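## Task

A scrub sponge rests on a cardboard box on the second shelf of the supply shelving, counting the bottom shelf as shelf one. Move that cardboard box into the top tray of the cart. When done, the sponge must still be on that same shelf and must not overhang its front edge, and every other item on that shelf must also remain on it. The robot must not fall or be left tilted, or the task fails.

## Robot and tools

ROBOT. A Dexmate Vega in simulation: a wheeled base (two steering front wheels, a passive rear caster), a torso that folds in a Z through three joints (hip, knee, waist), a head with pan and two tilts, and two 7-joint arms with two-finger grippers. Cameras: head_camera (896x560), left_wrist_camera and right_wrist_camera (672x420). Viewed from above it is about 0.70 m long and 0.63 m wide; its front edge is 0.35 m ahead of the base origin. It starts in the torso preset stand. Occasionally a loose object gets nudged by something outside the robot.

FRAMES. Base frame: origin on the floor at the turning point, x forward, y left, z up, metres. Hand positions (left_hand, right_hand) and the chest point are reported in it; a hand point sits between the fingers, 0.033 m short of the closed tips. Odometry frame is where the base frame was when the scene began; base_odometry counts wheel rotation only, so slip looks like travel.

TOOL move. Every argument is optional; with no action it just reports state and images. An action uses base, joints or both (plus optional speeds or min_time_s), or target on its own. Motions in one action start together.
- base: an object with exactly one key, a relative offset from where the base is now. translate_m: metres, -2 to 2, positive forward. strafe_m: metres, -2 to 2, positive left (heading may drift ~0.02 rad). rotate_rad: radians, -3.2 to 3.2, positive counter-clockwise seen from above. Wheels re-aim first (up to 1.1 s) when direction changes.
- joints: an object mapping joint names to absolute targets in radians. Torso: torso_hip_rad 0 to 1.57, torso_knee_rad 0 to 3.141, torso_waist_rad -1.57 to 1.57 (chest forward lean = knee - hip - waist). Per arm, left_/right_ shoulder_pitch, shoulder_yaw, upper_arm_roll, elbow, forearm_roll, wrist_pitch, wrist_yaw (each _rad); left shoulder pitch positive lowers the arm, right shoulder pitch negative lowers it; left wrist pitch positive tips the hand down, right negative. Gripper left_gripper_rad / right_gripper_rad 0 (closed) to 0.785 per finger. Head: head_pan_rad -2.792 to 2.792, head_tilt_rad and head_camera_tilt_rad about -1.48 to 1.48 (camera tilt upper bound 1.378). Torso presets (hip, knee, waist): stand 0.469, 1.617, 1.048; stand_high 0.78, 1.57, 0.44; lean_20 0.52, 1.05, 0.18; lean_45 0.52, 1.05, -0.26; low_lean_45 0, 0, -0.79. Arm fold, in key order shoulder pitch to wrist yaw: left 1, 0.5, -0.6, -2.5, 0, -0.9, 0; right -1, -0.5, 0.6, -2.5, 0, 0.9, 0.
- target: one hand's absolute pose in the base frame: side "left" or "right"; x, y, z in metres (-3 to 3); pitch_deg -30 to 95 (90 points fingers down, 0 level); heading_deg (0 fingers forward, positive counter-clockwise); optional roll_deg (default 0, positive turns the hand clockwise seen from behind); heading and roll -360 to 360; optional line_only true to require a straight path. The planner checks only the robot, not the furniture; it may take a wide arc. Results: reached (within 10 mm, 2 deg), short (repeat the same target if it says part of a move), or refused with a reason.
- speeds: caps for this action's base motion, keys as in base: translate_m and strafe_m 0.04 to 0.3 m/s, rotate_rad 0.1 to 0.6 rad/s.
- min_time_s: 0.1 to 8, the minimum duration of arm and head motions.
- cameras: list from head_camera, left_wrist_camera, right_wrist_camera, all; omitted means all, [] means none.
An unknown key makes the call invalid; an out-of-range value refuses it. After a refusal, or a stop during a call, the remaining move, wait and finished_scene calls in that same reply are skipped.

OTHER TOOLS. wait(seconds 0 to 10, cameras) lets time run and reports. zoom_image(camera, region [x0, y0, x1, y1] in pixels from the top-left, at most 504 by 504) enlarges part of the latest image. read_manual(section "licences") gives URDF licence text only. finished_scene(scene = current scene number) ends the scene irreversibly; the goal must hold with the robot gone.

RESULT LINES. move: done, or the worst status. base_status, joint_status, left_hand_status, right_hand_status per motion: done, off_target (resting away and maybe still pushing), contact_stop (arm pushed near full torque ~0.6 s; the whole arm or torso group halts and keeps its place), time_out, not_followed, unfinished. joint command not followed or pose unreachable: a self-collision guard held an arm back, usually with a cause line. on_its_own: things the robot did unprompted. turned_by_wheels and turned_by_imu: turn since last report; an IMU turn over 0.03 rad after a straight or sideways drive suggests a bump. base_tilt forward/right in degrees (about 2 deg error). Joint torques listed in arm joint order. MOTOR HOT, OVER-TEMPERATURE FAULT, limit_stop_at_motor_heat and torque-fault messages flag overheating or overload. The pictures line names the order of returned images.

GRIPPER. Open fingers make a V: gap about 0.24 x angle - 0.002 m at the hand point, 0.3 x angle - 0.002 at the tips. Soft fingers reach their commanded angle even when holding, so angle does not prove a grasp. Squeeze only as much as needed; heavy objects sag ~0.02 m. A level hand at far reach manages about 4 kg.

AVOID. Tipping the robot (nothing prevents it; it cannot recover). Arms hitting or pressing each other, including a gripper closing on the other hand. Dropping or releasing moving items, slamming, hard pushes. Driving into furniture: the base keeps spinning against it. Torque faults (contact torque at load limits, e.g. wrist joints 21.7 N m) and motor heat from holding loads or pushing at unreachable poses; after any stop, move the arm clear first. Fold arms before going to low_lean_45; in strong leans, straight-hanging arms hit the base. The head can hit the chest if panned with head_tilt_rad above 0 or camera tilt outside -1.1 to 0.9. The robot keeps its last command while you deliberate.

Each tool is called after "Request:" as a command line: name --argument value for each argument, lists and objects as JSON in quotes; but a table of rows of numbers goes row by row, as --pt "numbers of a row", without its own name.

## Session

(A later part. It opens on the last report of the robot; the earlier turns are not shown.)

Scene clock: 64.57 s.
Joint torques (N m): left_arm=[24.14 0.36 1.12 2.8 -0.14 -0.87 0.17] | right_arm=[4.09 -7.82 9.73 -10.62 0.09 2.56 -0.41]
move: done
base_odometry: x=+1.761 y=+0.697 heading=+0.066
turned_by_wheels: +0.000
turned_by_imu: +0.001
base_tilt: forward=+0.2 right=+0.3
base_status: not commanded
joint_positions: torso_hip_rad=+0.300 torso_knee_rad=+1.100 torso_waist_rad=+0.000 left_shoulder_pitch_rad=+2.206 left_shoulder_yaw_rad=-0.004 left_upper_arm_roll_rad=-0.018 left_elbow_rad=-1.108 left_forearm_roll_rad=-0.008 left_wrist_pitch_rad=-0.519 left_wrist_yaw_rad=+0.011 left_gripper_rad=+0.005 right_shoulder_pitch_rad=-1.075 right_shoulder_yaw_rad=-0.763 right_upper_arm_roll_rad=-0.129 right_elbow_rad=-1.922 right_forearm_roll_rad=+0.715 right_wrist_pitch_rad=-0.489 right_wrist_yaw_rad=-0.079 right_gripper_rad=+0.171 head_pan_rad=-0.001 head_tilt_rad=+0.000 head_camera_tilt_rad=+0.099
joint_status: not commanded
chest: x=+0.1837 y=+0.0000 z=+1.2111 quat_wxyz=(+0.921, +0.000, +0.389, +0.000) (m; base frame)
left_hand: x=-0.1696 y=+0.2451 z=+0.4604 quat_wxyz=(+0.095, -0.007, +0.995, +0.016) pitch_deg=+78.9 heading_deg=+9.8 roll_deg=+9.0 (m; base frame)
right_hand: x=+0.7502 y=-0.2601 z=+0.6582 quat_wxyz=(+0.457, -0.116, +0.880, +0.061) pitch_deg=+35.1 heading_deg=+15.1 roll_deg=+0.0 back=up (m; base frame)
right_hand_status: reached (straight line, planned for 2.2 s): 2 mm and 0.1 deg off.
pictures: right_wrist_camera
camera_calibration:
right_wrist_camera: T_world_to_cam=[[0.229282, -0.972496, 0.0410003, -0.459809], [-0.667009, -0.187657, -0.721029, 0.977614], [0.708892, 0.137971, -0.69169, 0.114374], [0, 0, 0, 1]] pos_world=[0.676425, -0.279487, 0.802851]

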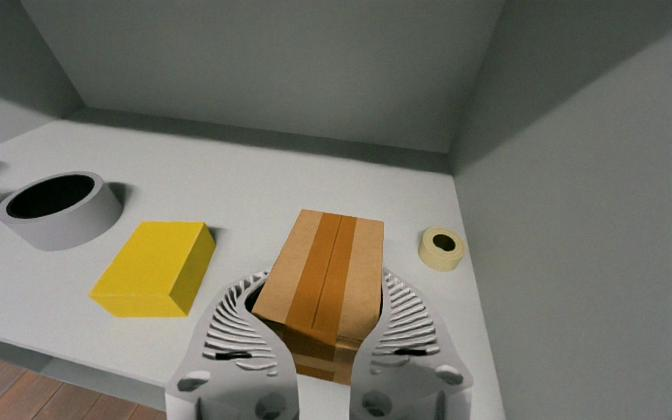

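Request:
move --base '{"translate_m": -1.95}' --cameras '[]'

Request:
move --base '{"rotate_rad": -1.58}' --joints '{"head_camera_tilt_rad":-0.1,"right_shoulder_pitch_rad":-0.889,"right_shoulder_yaw_rad":-0.764,"right_upper_arm_roll_rad":-0.006,"right_elbow_rad":-2.015,"right_forearm_roll_rad":0.921,"right_wrist_pitch_rad":-0.79,"right_wrist_yaw_rad":-0.306}' --cameras '["head_camera"]'

Scene clock: 73.40 s.
Joint torques (N m): left_arm=[24.53 -0.32 1.16 2.91 -0.16 -1.07 -0.01] | right_arm=[4.07 -7.6 9.24 -10.58 -0.15 3.79 0.22]
move: done
base_odometry: x=-0.185 y=+0.574 heading=+0.065
turned_by_wheels: -0.001
turned_by_imu: +0.012
base_tilt: forward=+0.2 right=+0.4
base_status: done
joint_positions: torso_hip_rad=+0.300 torso_knee_rad=+1.100 torso_waist_rad=+0.000 left_shoulder_pitch_rad=+2.206 left_shoulder_yaw_rad=-0.004 left_upper_arm_roll_rad=-0.018 left_elbow_rad=-1.108 left_forearm_roll_rad=-0.008 left_wrist_pitch_rad=-0.519 left_wrist_yaw_rad=+0.011 left_gripper_rad=+0.005 right_shoulder_pitch_rad=-1.077 right_shoulder_yaw_rad=-0.764 right_upper_arm_roll_rad=-0.126 right_elbow_rad=-1.927 right_forearm_roll_rad=+0.717 right_wrist_pitch_rad=-0.492 right_wrist_yaw_rad=-0.083 right_gripper_rad=+0.171 head_pan_rad=-0.001 head_tilt_rad=+0.000 head_camera_tilt_rad=+0.099
joint_status: not commanded
chest: x=+0.1838 y=+0.0000 z=+1.2111 quat_wxyz=(+0.921, +0.000, +0.389, +0.000) (m; base frame)
left_hand: x=-0.1697 y=+0.2451 z=+0.4605 quat_wxyz=(+0.095, -0.007, +0.995, +0.016) pitch_deg=+78.9 heading_deg=+9.8 roll_deg=+9.1 (m; base frame)
right_hand: x=+0.7497 y=-0.2599 z=+0.6591 quat_wxyz=(+0.457, -0.116, +0.880, +0.060) pitch_deg=+35.1 heading_deg=+15.0 roll_deg=+0.0 back=up (m; base frame)
pictures: none
No camera images: "cameras" was empty.

Scene clock: 77.63 s.
Joint torques (N m): left_arm=[25.32 1.11 0.62 3.03 -0.12 -0.75 0.06] | right_arm=[16.19 -7.99 9.72 -11.76 -0.32 2.94 -0.34]
move: done
base_odometry: x=-0.186 y=+0.574 heading=-1.514
turned_by_wheels: -1.579
turned_by_imu: -1.536
base_tilt: forward=+0.1 right=+0.3
base_status: done
joint_positions: torso_hip_rad=+0.300 torso_knee_rad=+1.100 torso_waist_rad=+0.000 left_shoulder_pitch_rad=+2.206 left_shoulder_yaw_rad=-0.004 left_upper_arm_roll_rad=-0.018 left_elbow_rad=-1.108 left_forearm_roll_rad=-0.008 left_wrist_pitch_rad=-0.519 left_wrist_yaw_rad=+0.011 left_gripper_rad=+0.005 right_shoulder_pitch_rad=-0.890 right_shoulder_yaw_rad=-0.764 right_upper_arm_roll_rad=-0.007 right_elbow_rad=-2.014 right_forearm_roll_rad=+0.921 right_wrist_pitch_rad=-0.790 right_wrist_yaw_rad=-0.306 right_gripper_rad=+0.171 head_pan_rad=-0.001 head_tilt_rad=+0.000 head_camera_tilt_rad=-0.099
joint_status: all done
chest: x=+0.1838 y=+0.0000 z=+1.2111 quat_wxyz=(+0.921, +0.000, +0.389, +0.000) (m; base frame)
left_hand: x=-0.1696 y=+0.2451 z=+0.4604 quat_wxyz=(+0.095, -0.007, +0.995, +0.016) pitch_deg=+78.9 heading_deg=+9.8 roll_deg=+9.0 (m; base frame)
right_hand: x=+0.8162 y=-0.3225 z=+0.7574 quat_wxyz=(+0.465, -0.046, +0.884, +0.007) pitch_deg=+34.6 heading_deg=+3.9 roll_deg=-2.1 back=up (m; base frame)
pictures: head_camera
camera_calibration:
head_camera: T_world_to_cam=[[0.015819, -0.999792, 0.0128991, 0.00891599], [-0.641494, -0.0200438, -0.766866, 1.16063], [0.766965, 0.00385636, -0.641678, 0.664566], [0, 0, 0, 1]] pos_world=[0.234699, 0.0296148, 1.31637]

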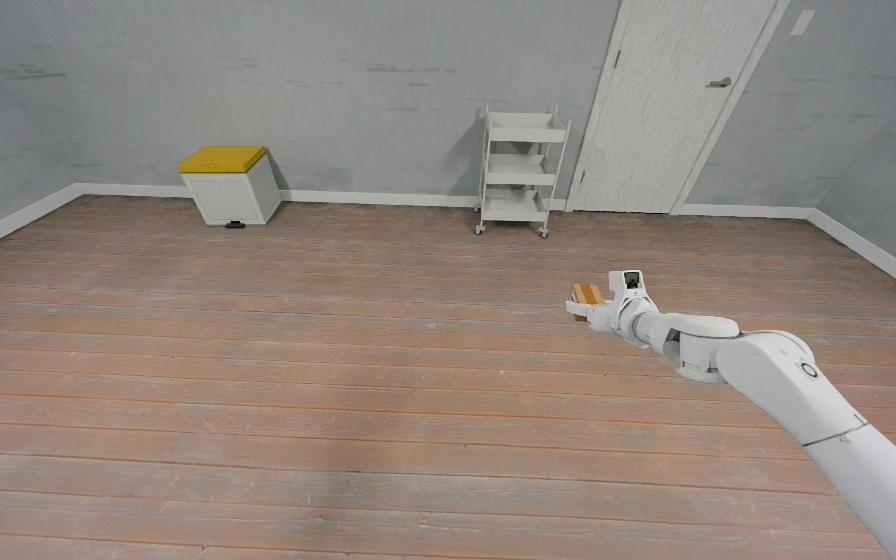

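Request:
move --base '{"translate_m": 1.5}' --joints '{"right_shoulder_pitch_rad":-0.82,"right_wrist_pitch_rad":-0.85}' --cameras '["head_camera","right_wrist_camera"]'

Scene clock: 85.20 s.
Joint torques (N m): left_arm=[24.9 0.61 0.69 2.56 -0.05 -1.09 -0.02] | right_arm=[17.55 -8.27 8.17 -9.86 -0.24 3.15 -0.16]
move: done
base_odometry: x=-0.104 y=-0.924 heading=-1.514
turned_by_wheels: -0.001
turned_by_imu: -0.008
base_tilt: forward=+0.2 right=+0.4
base_status: done
joint_positions: torso_hip_rad=+0.300 torso_knee_rad=+1.100 torso_waist_rad=+0.000 left_shoulder_pitch_rad=+2.206 left_shoulder_yaw_rad=-0.004 left_upper_arm_roll_rad=-0.018 left_elbow_rad=-1.108 left_forearm_roll_rad=-0.008 left_wrist_pitch_rad=-0.519 left_wrist_yaw_rad=+0.011 left_gripper_rad=+0.005 right_shoulder_pitch_rad=-0.820 right_shoulder_yaw_rad=-0.764 right_upper_arm_roll_rad=-0.006 right_elbow_rad=-2.015 right_forearm_roll_rad=+0.921 right_wrist_pitch_rad=-0.850 right_wrist_yaw_rad=-0.306 right_gripper_rad=+0.171 head_pan_rad=-0.001 head_tilt_rad=+0.000 head_camera_tilt_rad=-0.099
joint_status: all done
chest: x=+0.1838 y=+0.0000 z=+1.2110 quat_wxyz=(+0.921, +0.000, +0.390, +0.000) (m; base frame)
left_hand: x=-0.1696 y=+0.2451 z=+0.4605 quat_wxyz=(+0.095, -0.007, +0.995, +0.016) pitch_deg=+78.9 heading_deg=+9.8 roll_deg=+9.1 (m; base frame)
right_hand: x=+0.8335 y=-0.3245 z=+0.7821 quat_wxyz=(+0.470, -0.054, +0.881, +0.000) pitch_deg=+34.0 heading_deg=+3.5 roll_deg=-3.5 back=up (m; base frame)
pictures: head_camera, right_wrist_camera
camera_calibration:
head_camera: T_world_to_cam=[[0.0158196, -0.999792, 0.0128956, 0.00892038], [-0.641602, -0.0200421, -0.766776, 1.16054], [0.766874, 0.00385622, -0.641786, 0.66473], [0, 0, 0, 1]] pos_world=[0.234699, 0.0296148, 1.31637]
right_wrist_camera: T_world_to_cam=[[0.0629383, -0.99376, 0.0920807, -0.454905], [-0.672033, -0.110411, -0.732244, 1.14847], [0.737842, -0.0157952, -0.674789, 0.0626998], [0, 0, 0, 1]] pos_world=[0.754179, -0.324273, 0.925158]

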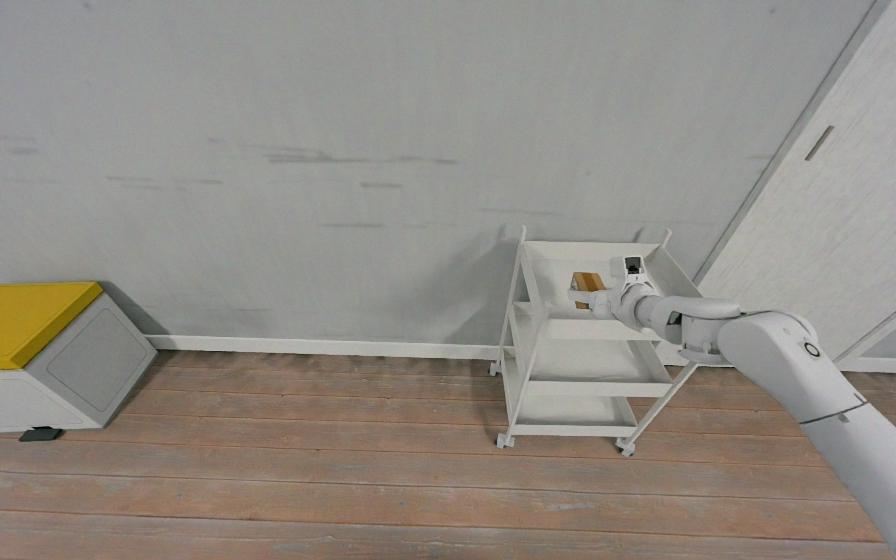

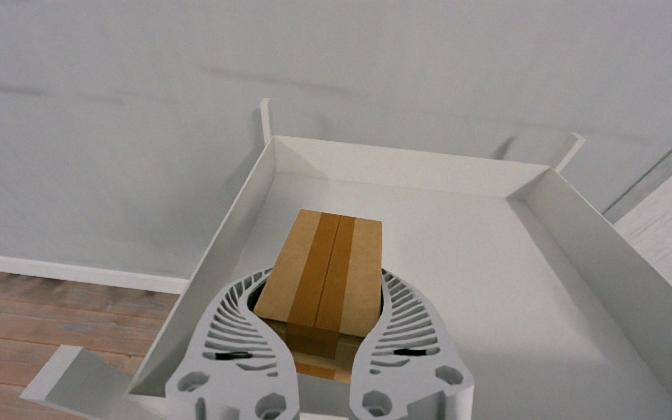

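Request:
move --target '{"side":"right","x":0.92,"y":-0.38,"z":0.72,"pitch_deg":35,"heading_deg":4}' --cameras '["right_wrist_camera"]'

Request:
move --target '{"side":"right","x":0.92,"y":-0.38,"z":0.69,"pitch_deg":35,"heading_deg":4}' --cameras '["right_wrist_camera"]'

Scene clock: 89.57 s.
Joint torques (N m): left_arm=[25.17 0.4 0.79 3.57 -0.02 -1.1 0.14] | right_arm=[22.53 -6.48 4.44 -5.4 -0.09 4.07 0.25]
move: done
base_odometry: x=-0.104 y=-0.924 heading=-1.514
turned_by_wheels: +0.000
turned_by_imu: +0.001
base_tilt: forward=+0.2 right=+0.3
base_status: not commanded
joint_positions: torso_hip_rad=+0.300 torso_knee_rad=+1.100 torso_waist_rad=+0.000 left_shoulder_pitch_rad=+2.206 left_shoulder_yaw_rad=-0.004 left_upper_arm_roll_rad=-0.018 left_elbow_rad=-1.108 left_forearm_roll_rad=-0.008 left_wrist_pitch_rad=-0.519 left_wrist_yaw_rad=+0.011 left_gripper_rad=+0.005 right_shoulder_pitch_rad=-0.499 right_shoulder_yaw_rad=-0.718 right_upper_arm_roll_rad=-0.231 right_elbow_rad=-1.446 right_forearm_roll_rad=+0.760 right_wrist_pitch_rad=-0.636 right_wrist_yaw_rad=-0.024 right_gripper_rad=+0.171 head_pan_rad=-0.001 head_tilt_rad=+0.000 head_camera_tilt_rad=-0.099
joint_status: not commanded
chest: x=+0.1838 y=+0.0000 z=+1.2110 quat_wxyz=(+0.921, +0.000, +0.390, +0.000) (m; base frame)
left_hand: x=-0.1696 y=+0.2451 z=+0.4605 quat_wxyz=(+0.095, -0.007, +0.995, +0.016) pitch_deg=+78.9 heading_deg=+9.8 roll_deg=+9.1 (m; base frame)
right_hand: x=+0.9190 y=-0.3796 z=+0.7200 quat_wxyz=(+0.461, -0.031, +0.887, +0.016) pitch_deg=+35.0 heading_deg=+4.0 roll_deg=+0.0 back=up (m; base frame)
right_hand_status: reached (straight line, planned for 2.1 s): 1 mm and 0.0 deg off.
pictures: right_wrist_camera
camera_calibration:
right_wrist_camera: T_world_to_cam=[[0.0381945, -0.998396, 0.0418028, -0.452021], [-0.690356, -0.056609, -0.721252, 1.1837], [0.722461, -0.00131094, -0.69141, -0.0115578], [0, 0, 0, 1]] pos_world=[0.842789, -0.384303, 0.864652]

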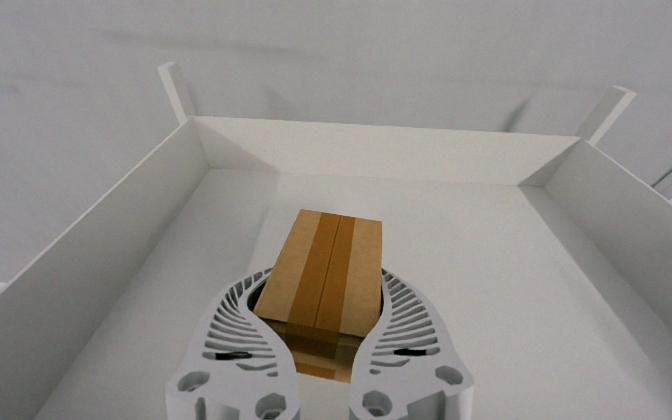

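Scene clock: 91.40 s.
Joint torques (N m): left_arm=[24.19 0.09 0.86 3.39 -0.05 -1.05 0.02] | right_arm=[14.1 -4.91 -0.72 1.95 -0.22 -0.98 0.11]
move: done
base_odometry: x=-0.104 y=-0.924 heading=-1.514
turned_by_wheels: +0.000
turned_by_imu: +0.000
base_tilt: forward=+0.2 right=+0.4
base_status: not commanded
joint_positions: torso_hip_rad=+0.300 torso_knee_rad=+1.100 torso_waist_rad=+0.000 left_shoulder_pitch_rad=+2.206 left_shoulder_yaw_rad=-0.004 left_upper_arm_roll_rad=-0.018 left_elbow_rad=-1.108 left_forearm_roll_rad=-0.008 left_wrist_pitch_rad=-0.519 left_wrist_yaw_rad=+0.011 left_gripper_rad=+0.005 right_shoulder_pitch_rad=-0.488 right_shoulder_yaw_rad=-0.687 right_upper_arm_roll_rad=-0.270 right_elbow_rad=-1.349 right_forearm_roll_rad=+0.719 right_wrist_pitch_rad=-0.550 right_wrist_yaw_rad=+0.009 right_gripper_rad=+0.170 head_pan_rad=-0.001 head_tilt_rad=+0.000 head_camera_tilt_rad=-0.099
joint_status: not commanded
chest: x=+0.1835 y=+0.0000 z=+1.2112 quat_wxyz=(+0.921, +0.000, +0.389, +0.000) (m; base frame)
left_hand: x=-0.1696 y=+0.2451 z=+0.4604 quat_wxyz=(+0.095, -0.007, +0.995, +0.016) pitch_deg=+78.9 heading_deg=+9.8 roll_deg=+9.0 (m; base frame)
right_hand: x=+0.9203 y=-0.3801 z=+0.6930 quat_wxyz=(+0.462, -0.031, +0.886, +0.016) pitch_deg=+34.9 heading_deg=+4.0 roll_deg=+0.0 back=up (m; base frame)
right_hand_status: reached (straight line, planned for 0.7 s): 3 mm and 0.1 deg off.
pictures: right_wrist_camera
camera_calibration:
right_wrist_camera: T_world_to_cam=[[0.037821, -0.998429, 0.0413294, -0.450819], [-0.688426, -0.0560119, -0.72314, 1.16485], [0.724319, -0.00110234, -0.689464, -0.0342736], [0, 0, 0, 1]] pos_world=[0.843786, -0.384903, 0.837348]

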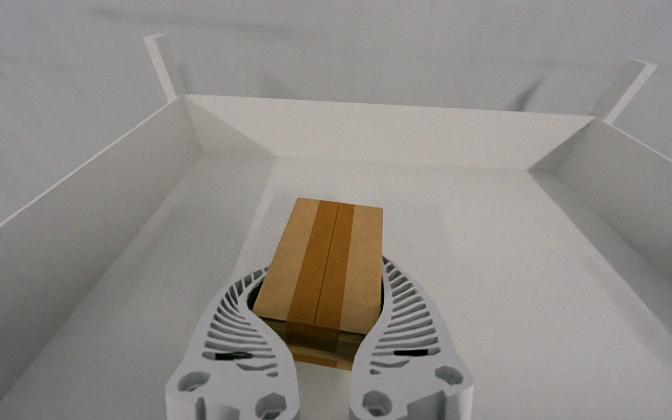

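Request:
move --target '{"side":"right","x":0.92,"y":-0.38,"z":0.681,"pitch_deg":35,"heading_deg":4}' --cameras '["right_wrist_camera"]'

Scene clock: 92.83 s.
Joint torques (N m): left_arm=[25.64 0.11 0.89 3.44 -0.14 -0.44 0.07] | right_arm=[-3.91 0 -6.84 11.35 -0.9 -7.77 -0.32]
move: done
base_odometry: x=-0.104 y=-0.924 heading=-1.514
turned_by_wheels: +0.000
turned_by_imu: +0.000
base_tilt: forward=+0.1 right=+0.2
base_status: not commanded
joint_positions: torso_hip_rad=+0.300 torso_knee_rad=+1.099 torso_waist_rad=+0.001 left_shoulder_pitch_rad=+2.206 left_shoulder_yaw_rad=-0.004 left_upper_arm_roll_rad=-0.018 left_elbow_rad=-1.108 left_forearm_roll_rad=-0.008 left_wrist_pitch_rad=-0.519 left_wrist_yaw_rad=+0.011 left_gripper_rad=+0.005 right_shoulder_pitch_rad=-0.482 right_shoulder_yaw_rad=-0.676 right_upper_arm_roll_rad=-0.282 right_elbow_rad=-1.315 right_forearm_roll_rad=+0.706 right_wrist_pitch_rad=-0.519 right_wrist_yaw_rad=+0.020 right_gripper_rad=+0.170 head_pan_rad=-0.001 head_tilt_rad=+0.000 head_camera_tilt_rad=-0.099
joint_status: not commanded
chest: x=+0.1828 y=+0.0000 z=+1.2115 quat_wxyz=(+0.921, +0.000, +0.389, +0.000) (m; base frame)
left_hand: x=-0.1694 y=+0.2451 z=+0.4603 quat_wxyz=(+0.096, -0.007, +0.995, +0.016) pitch_deg=+78.8 heading_deg=+9.7 roll_deg=+9.0 (m; base frame)
right_hand: x=+0.9215 y=-0.3800 z=+0.6865 quat_wxyz=(+0.464, -0.031, +0.885, +0.016) pitch_deg=+34.6 heading_deg=+4.0 roll_deg=+0.0 back=up (m; base frame)
right_hand_status: reached (straight line, planned for 0.4 s): 6 mm and 0.4 deg off.
pictures: right_wrist_camera
camera_calibration:
right_wrist_camera: T_world_to_cam=[[0.0379294, -0.998435, 0.0410957, -0.450457], [-0.685026, -0.0559208, -0.726369, 1.16011], [0.727531, -0.000600893, -0.686075, -0.0446568], [0, 0, 0, 1]] pos_world=[0.844281, -0.384904, 0.830543]

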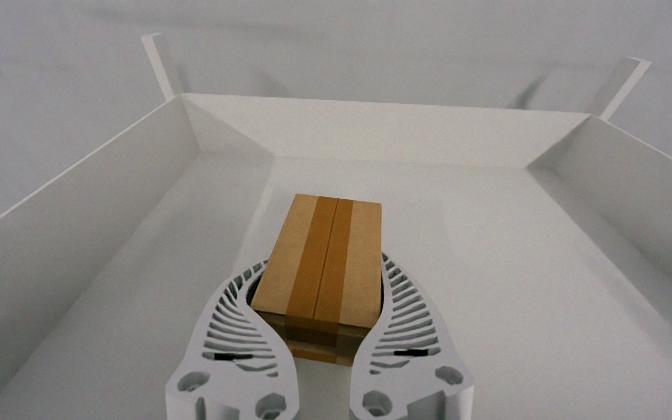

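Pressing firmly on the tray; release.

Request:
move --joints '{"right_gripper_rad":0.45}' --cameras '["right_wrist_camera"]'

Request:
move --target '{"side":"right","x":0.82,"y":-0.38,"z":0.78,"pitch_deg":35,"heading_deg":4}' --cameras '["right_wrist_camera", "head_camera"]'

Scene clock: 93.93 s.
Joint torques (N m): left_arm=[25.3 0.1 1.21 2.4 -0.18 -0.33 0.14] | right_arm=[-8.88 0.95 -8.27 14.97 -0.78 -8.37 -0.33]
move: done
base_odometry: x=-0.104 y=-0.924 heading=-1.514
turned_by_wheels: +0.000
turned_by_imu: +0.000
base_tilt: forward=+0.2 right=+0.3
base_status: not commanded
joint_positions: torso_hip_rad=+0.300 torso_knee_rad=+1.099 torso_waist_rad=+0.001 left_shoulder_pitch_rad=+2.206 left_shoulder_yaw_rad=-0.004 left_upper_arm_roll_rad=-0.018 left_elbow_rad=-1.108 left_forearm_roll_rad=-0.008 left_wrist_pitch_rad=-0.519 left_wrist_yaw_rad=+0.011 left_gripper_rad=+0.005 right_shoulder_pitch_rad=-0.481 right_shoulder_yaw_rad=-0.674 right_upper_arm_roll_rad=-0.283 right_elbow_rad=-1.310 right_forearm_roll_rad=+0.704 right_wrist_pitch_rad=-0.515 right_wrist_yaw_rad=+0.022 right_gripper_rad=+0.450 head_pan_rad=-0.001 head_tilt_rad=+0.000 head_camera_tilt_rad=-0.099
joint_status: all done
chest: x=+0.1825 y=+0.0000 z=+1.2116 quat_wxyz=(+0.921, +0.000, +0.389, +0.000) (m; base frame)
left_hand: x=-0.1694 y=+0.2451 z=+0.4602 quat_wxyz=(+0.096, -0.007, +0.995, +0.016) pitch_deg=+78.8 heading_deg=+9.7 roll_deg=+8.9 (m; base frame)
right_hand: x=+0.9217 y=-0.3800 z=+0.6859 quat_wxyz=(+0.465, -0.031, +0.885, +0.016) pitch_deg=+34.6 heading_deg=+4.0 roll_deg=+0.0 back=up (m; base frame)
pictures: right_wrist_camera
camera_calibration:
right_wrist_camera: T_world_to_cam=[[0.0379629, -0.998429, 0.0412026, -0.45055], [-0.684406, -0.0560221, -0.726946, 1.15966], [0.728112, -0.000602312, -0.685458, -0.0461444], [0, 0, 0, 1]] pos_world=[0.84438, -0.384904, 0.829943]

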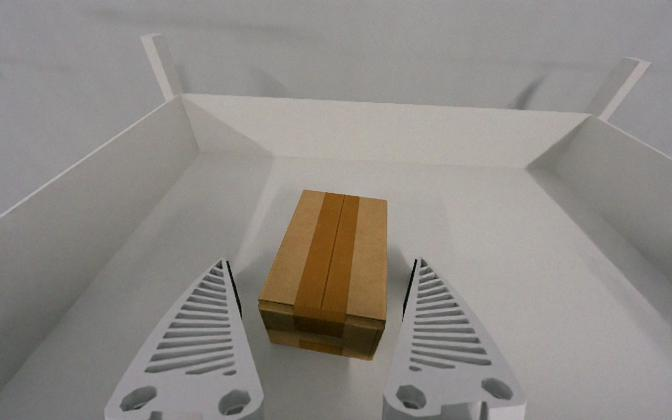

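Scene clock: 97.80 s.
Joint torques (N m): left_arm=[24.78 1.03 0.96 2.42 -0.16 -0.91 0.07] | right_arm=[6.27 -11.01 10.02 -9.29 -0.13 2.55 -0.43]
move: done
base_odometry: x=-0.104 y=-0.924 heading=-1.514
turned_by_wheels: +0.000
turned_by_imu: +0.002
base_tilt: forward=+0.1 right=+0.3
base_status: not commanded
joint_positions: torso_hip_rad=+0.300 torso_knee_rad=+1.100 torso_waist_rad=+0.000 left_shoulder_pitch_rad=+2.206 left_shoulder_yaw_rad=-0.004 left_upper_arm_roll_rad=-0.018 left_elbow_rad=-1.108 left_forearm_roll_rad=-0.008 left_wrist_pitch_rad=-0.519 left_wrist_yaw_rad=+0.011 left_gripper_rad=+0.005 right_shoulder_pitch_rad=-0.898 right_shoulder_yaw_rad=-0.851 right_upper_arm_roll_rad=+0.106 right_elbow_rad=-1.936 right_forearm_roll_rad=+0.993 right_wrist_pitch_rad=-0.795 right_wrist_yaw_rad=-0.197 right_gripper_rad=+0.450 head_pan_rad=-0.001 head_tilt_rad=+0.000 head_camera_tilt_rad=-0.099
joint_status: not commanded
chest: x=+0.1837 y=+0.0000 z=+1.2111 quat_wxyz=(+0.921, +0.000, +0.389, +0.000) (m; base frame)
left_hand: x=-0.1696 y=+0.2451 z=+0.4604 quat_wxyz=(+0.095, -0.007, +0.995, +0.016) pitch_deg=+78.9 heading_deg=+9.8 roll_deg=+9.0 (m; base frame)
right_hand: x=+0.8212 y=-0.3802 z=+0.7769 quat_wxyz=(+0.460, -0.030, +0.887, +0.016) pitch_deg=+35.1 heading_deg=+4.0 roll_deg=+0.1 back=up (m; base frame)
right_hand_status: reached (straight line, planned for 2.3 s): 3 mm and 0.2 deg off.
pictures: head_camera, right_wrist_camera
camera_calibration:
head_camera: T_world_to_cam=[[0.0158172, -0.999792, 0.0129011, 0.0089169], [-0.641386, -0.0200437, -0.766956, 1.1606], [0.767055, 0.00385648, -0.641569, 0.664555], [0, 0, 0, 1]] pos_world=[0.2345, 0.0296148, 1.31637]
right_wrist_camera: T_world_to_cam=[[0.037739, -0.998457, 0.0407289, -0.450078], [-0.691659, -0.0555165, -0.720088, 1.15785], [0.721238, -0.000995073, -0.692687, 0.100429], [0, 0, 0, 1]] pos_world=[0.745391, -0.385004, 0.921653]

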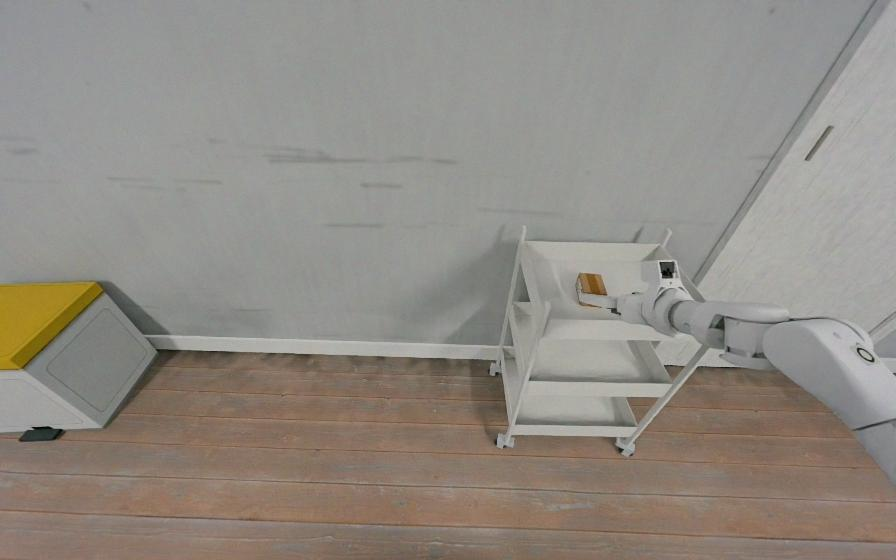

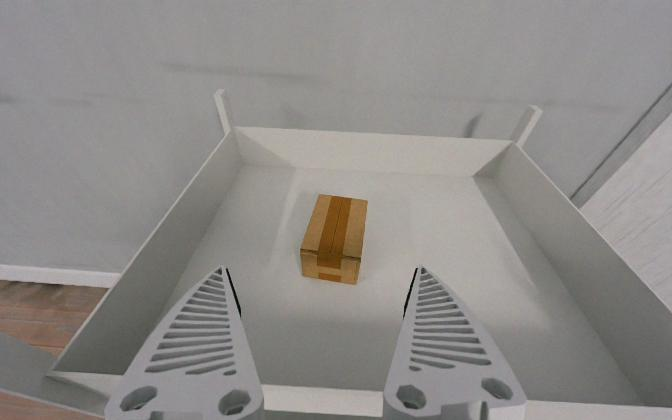

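Done in 98 s.

Request:
finished_scene --scene 2

The scene is finished: the task was done.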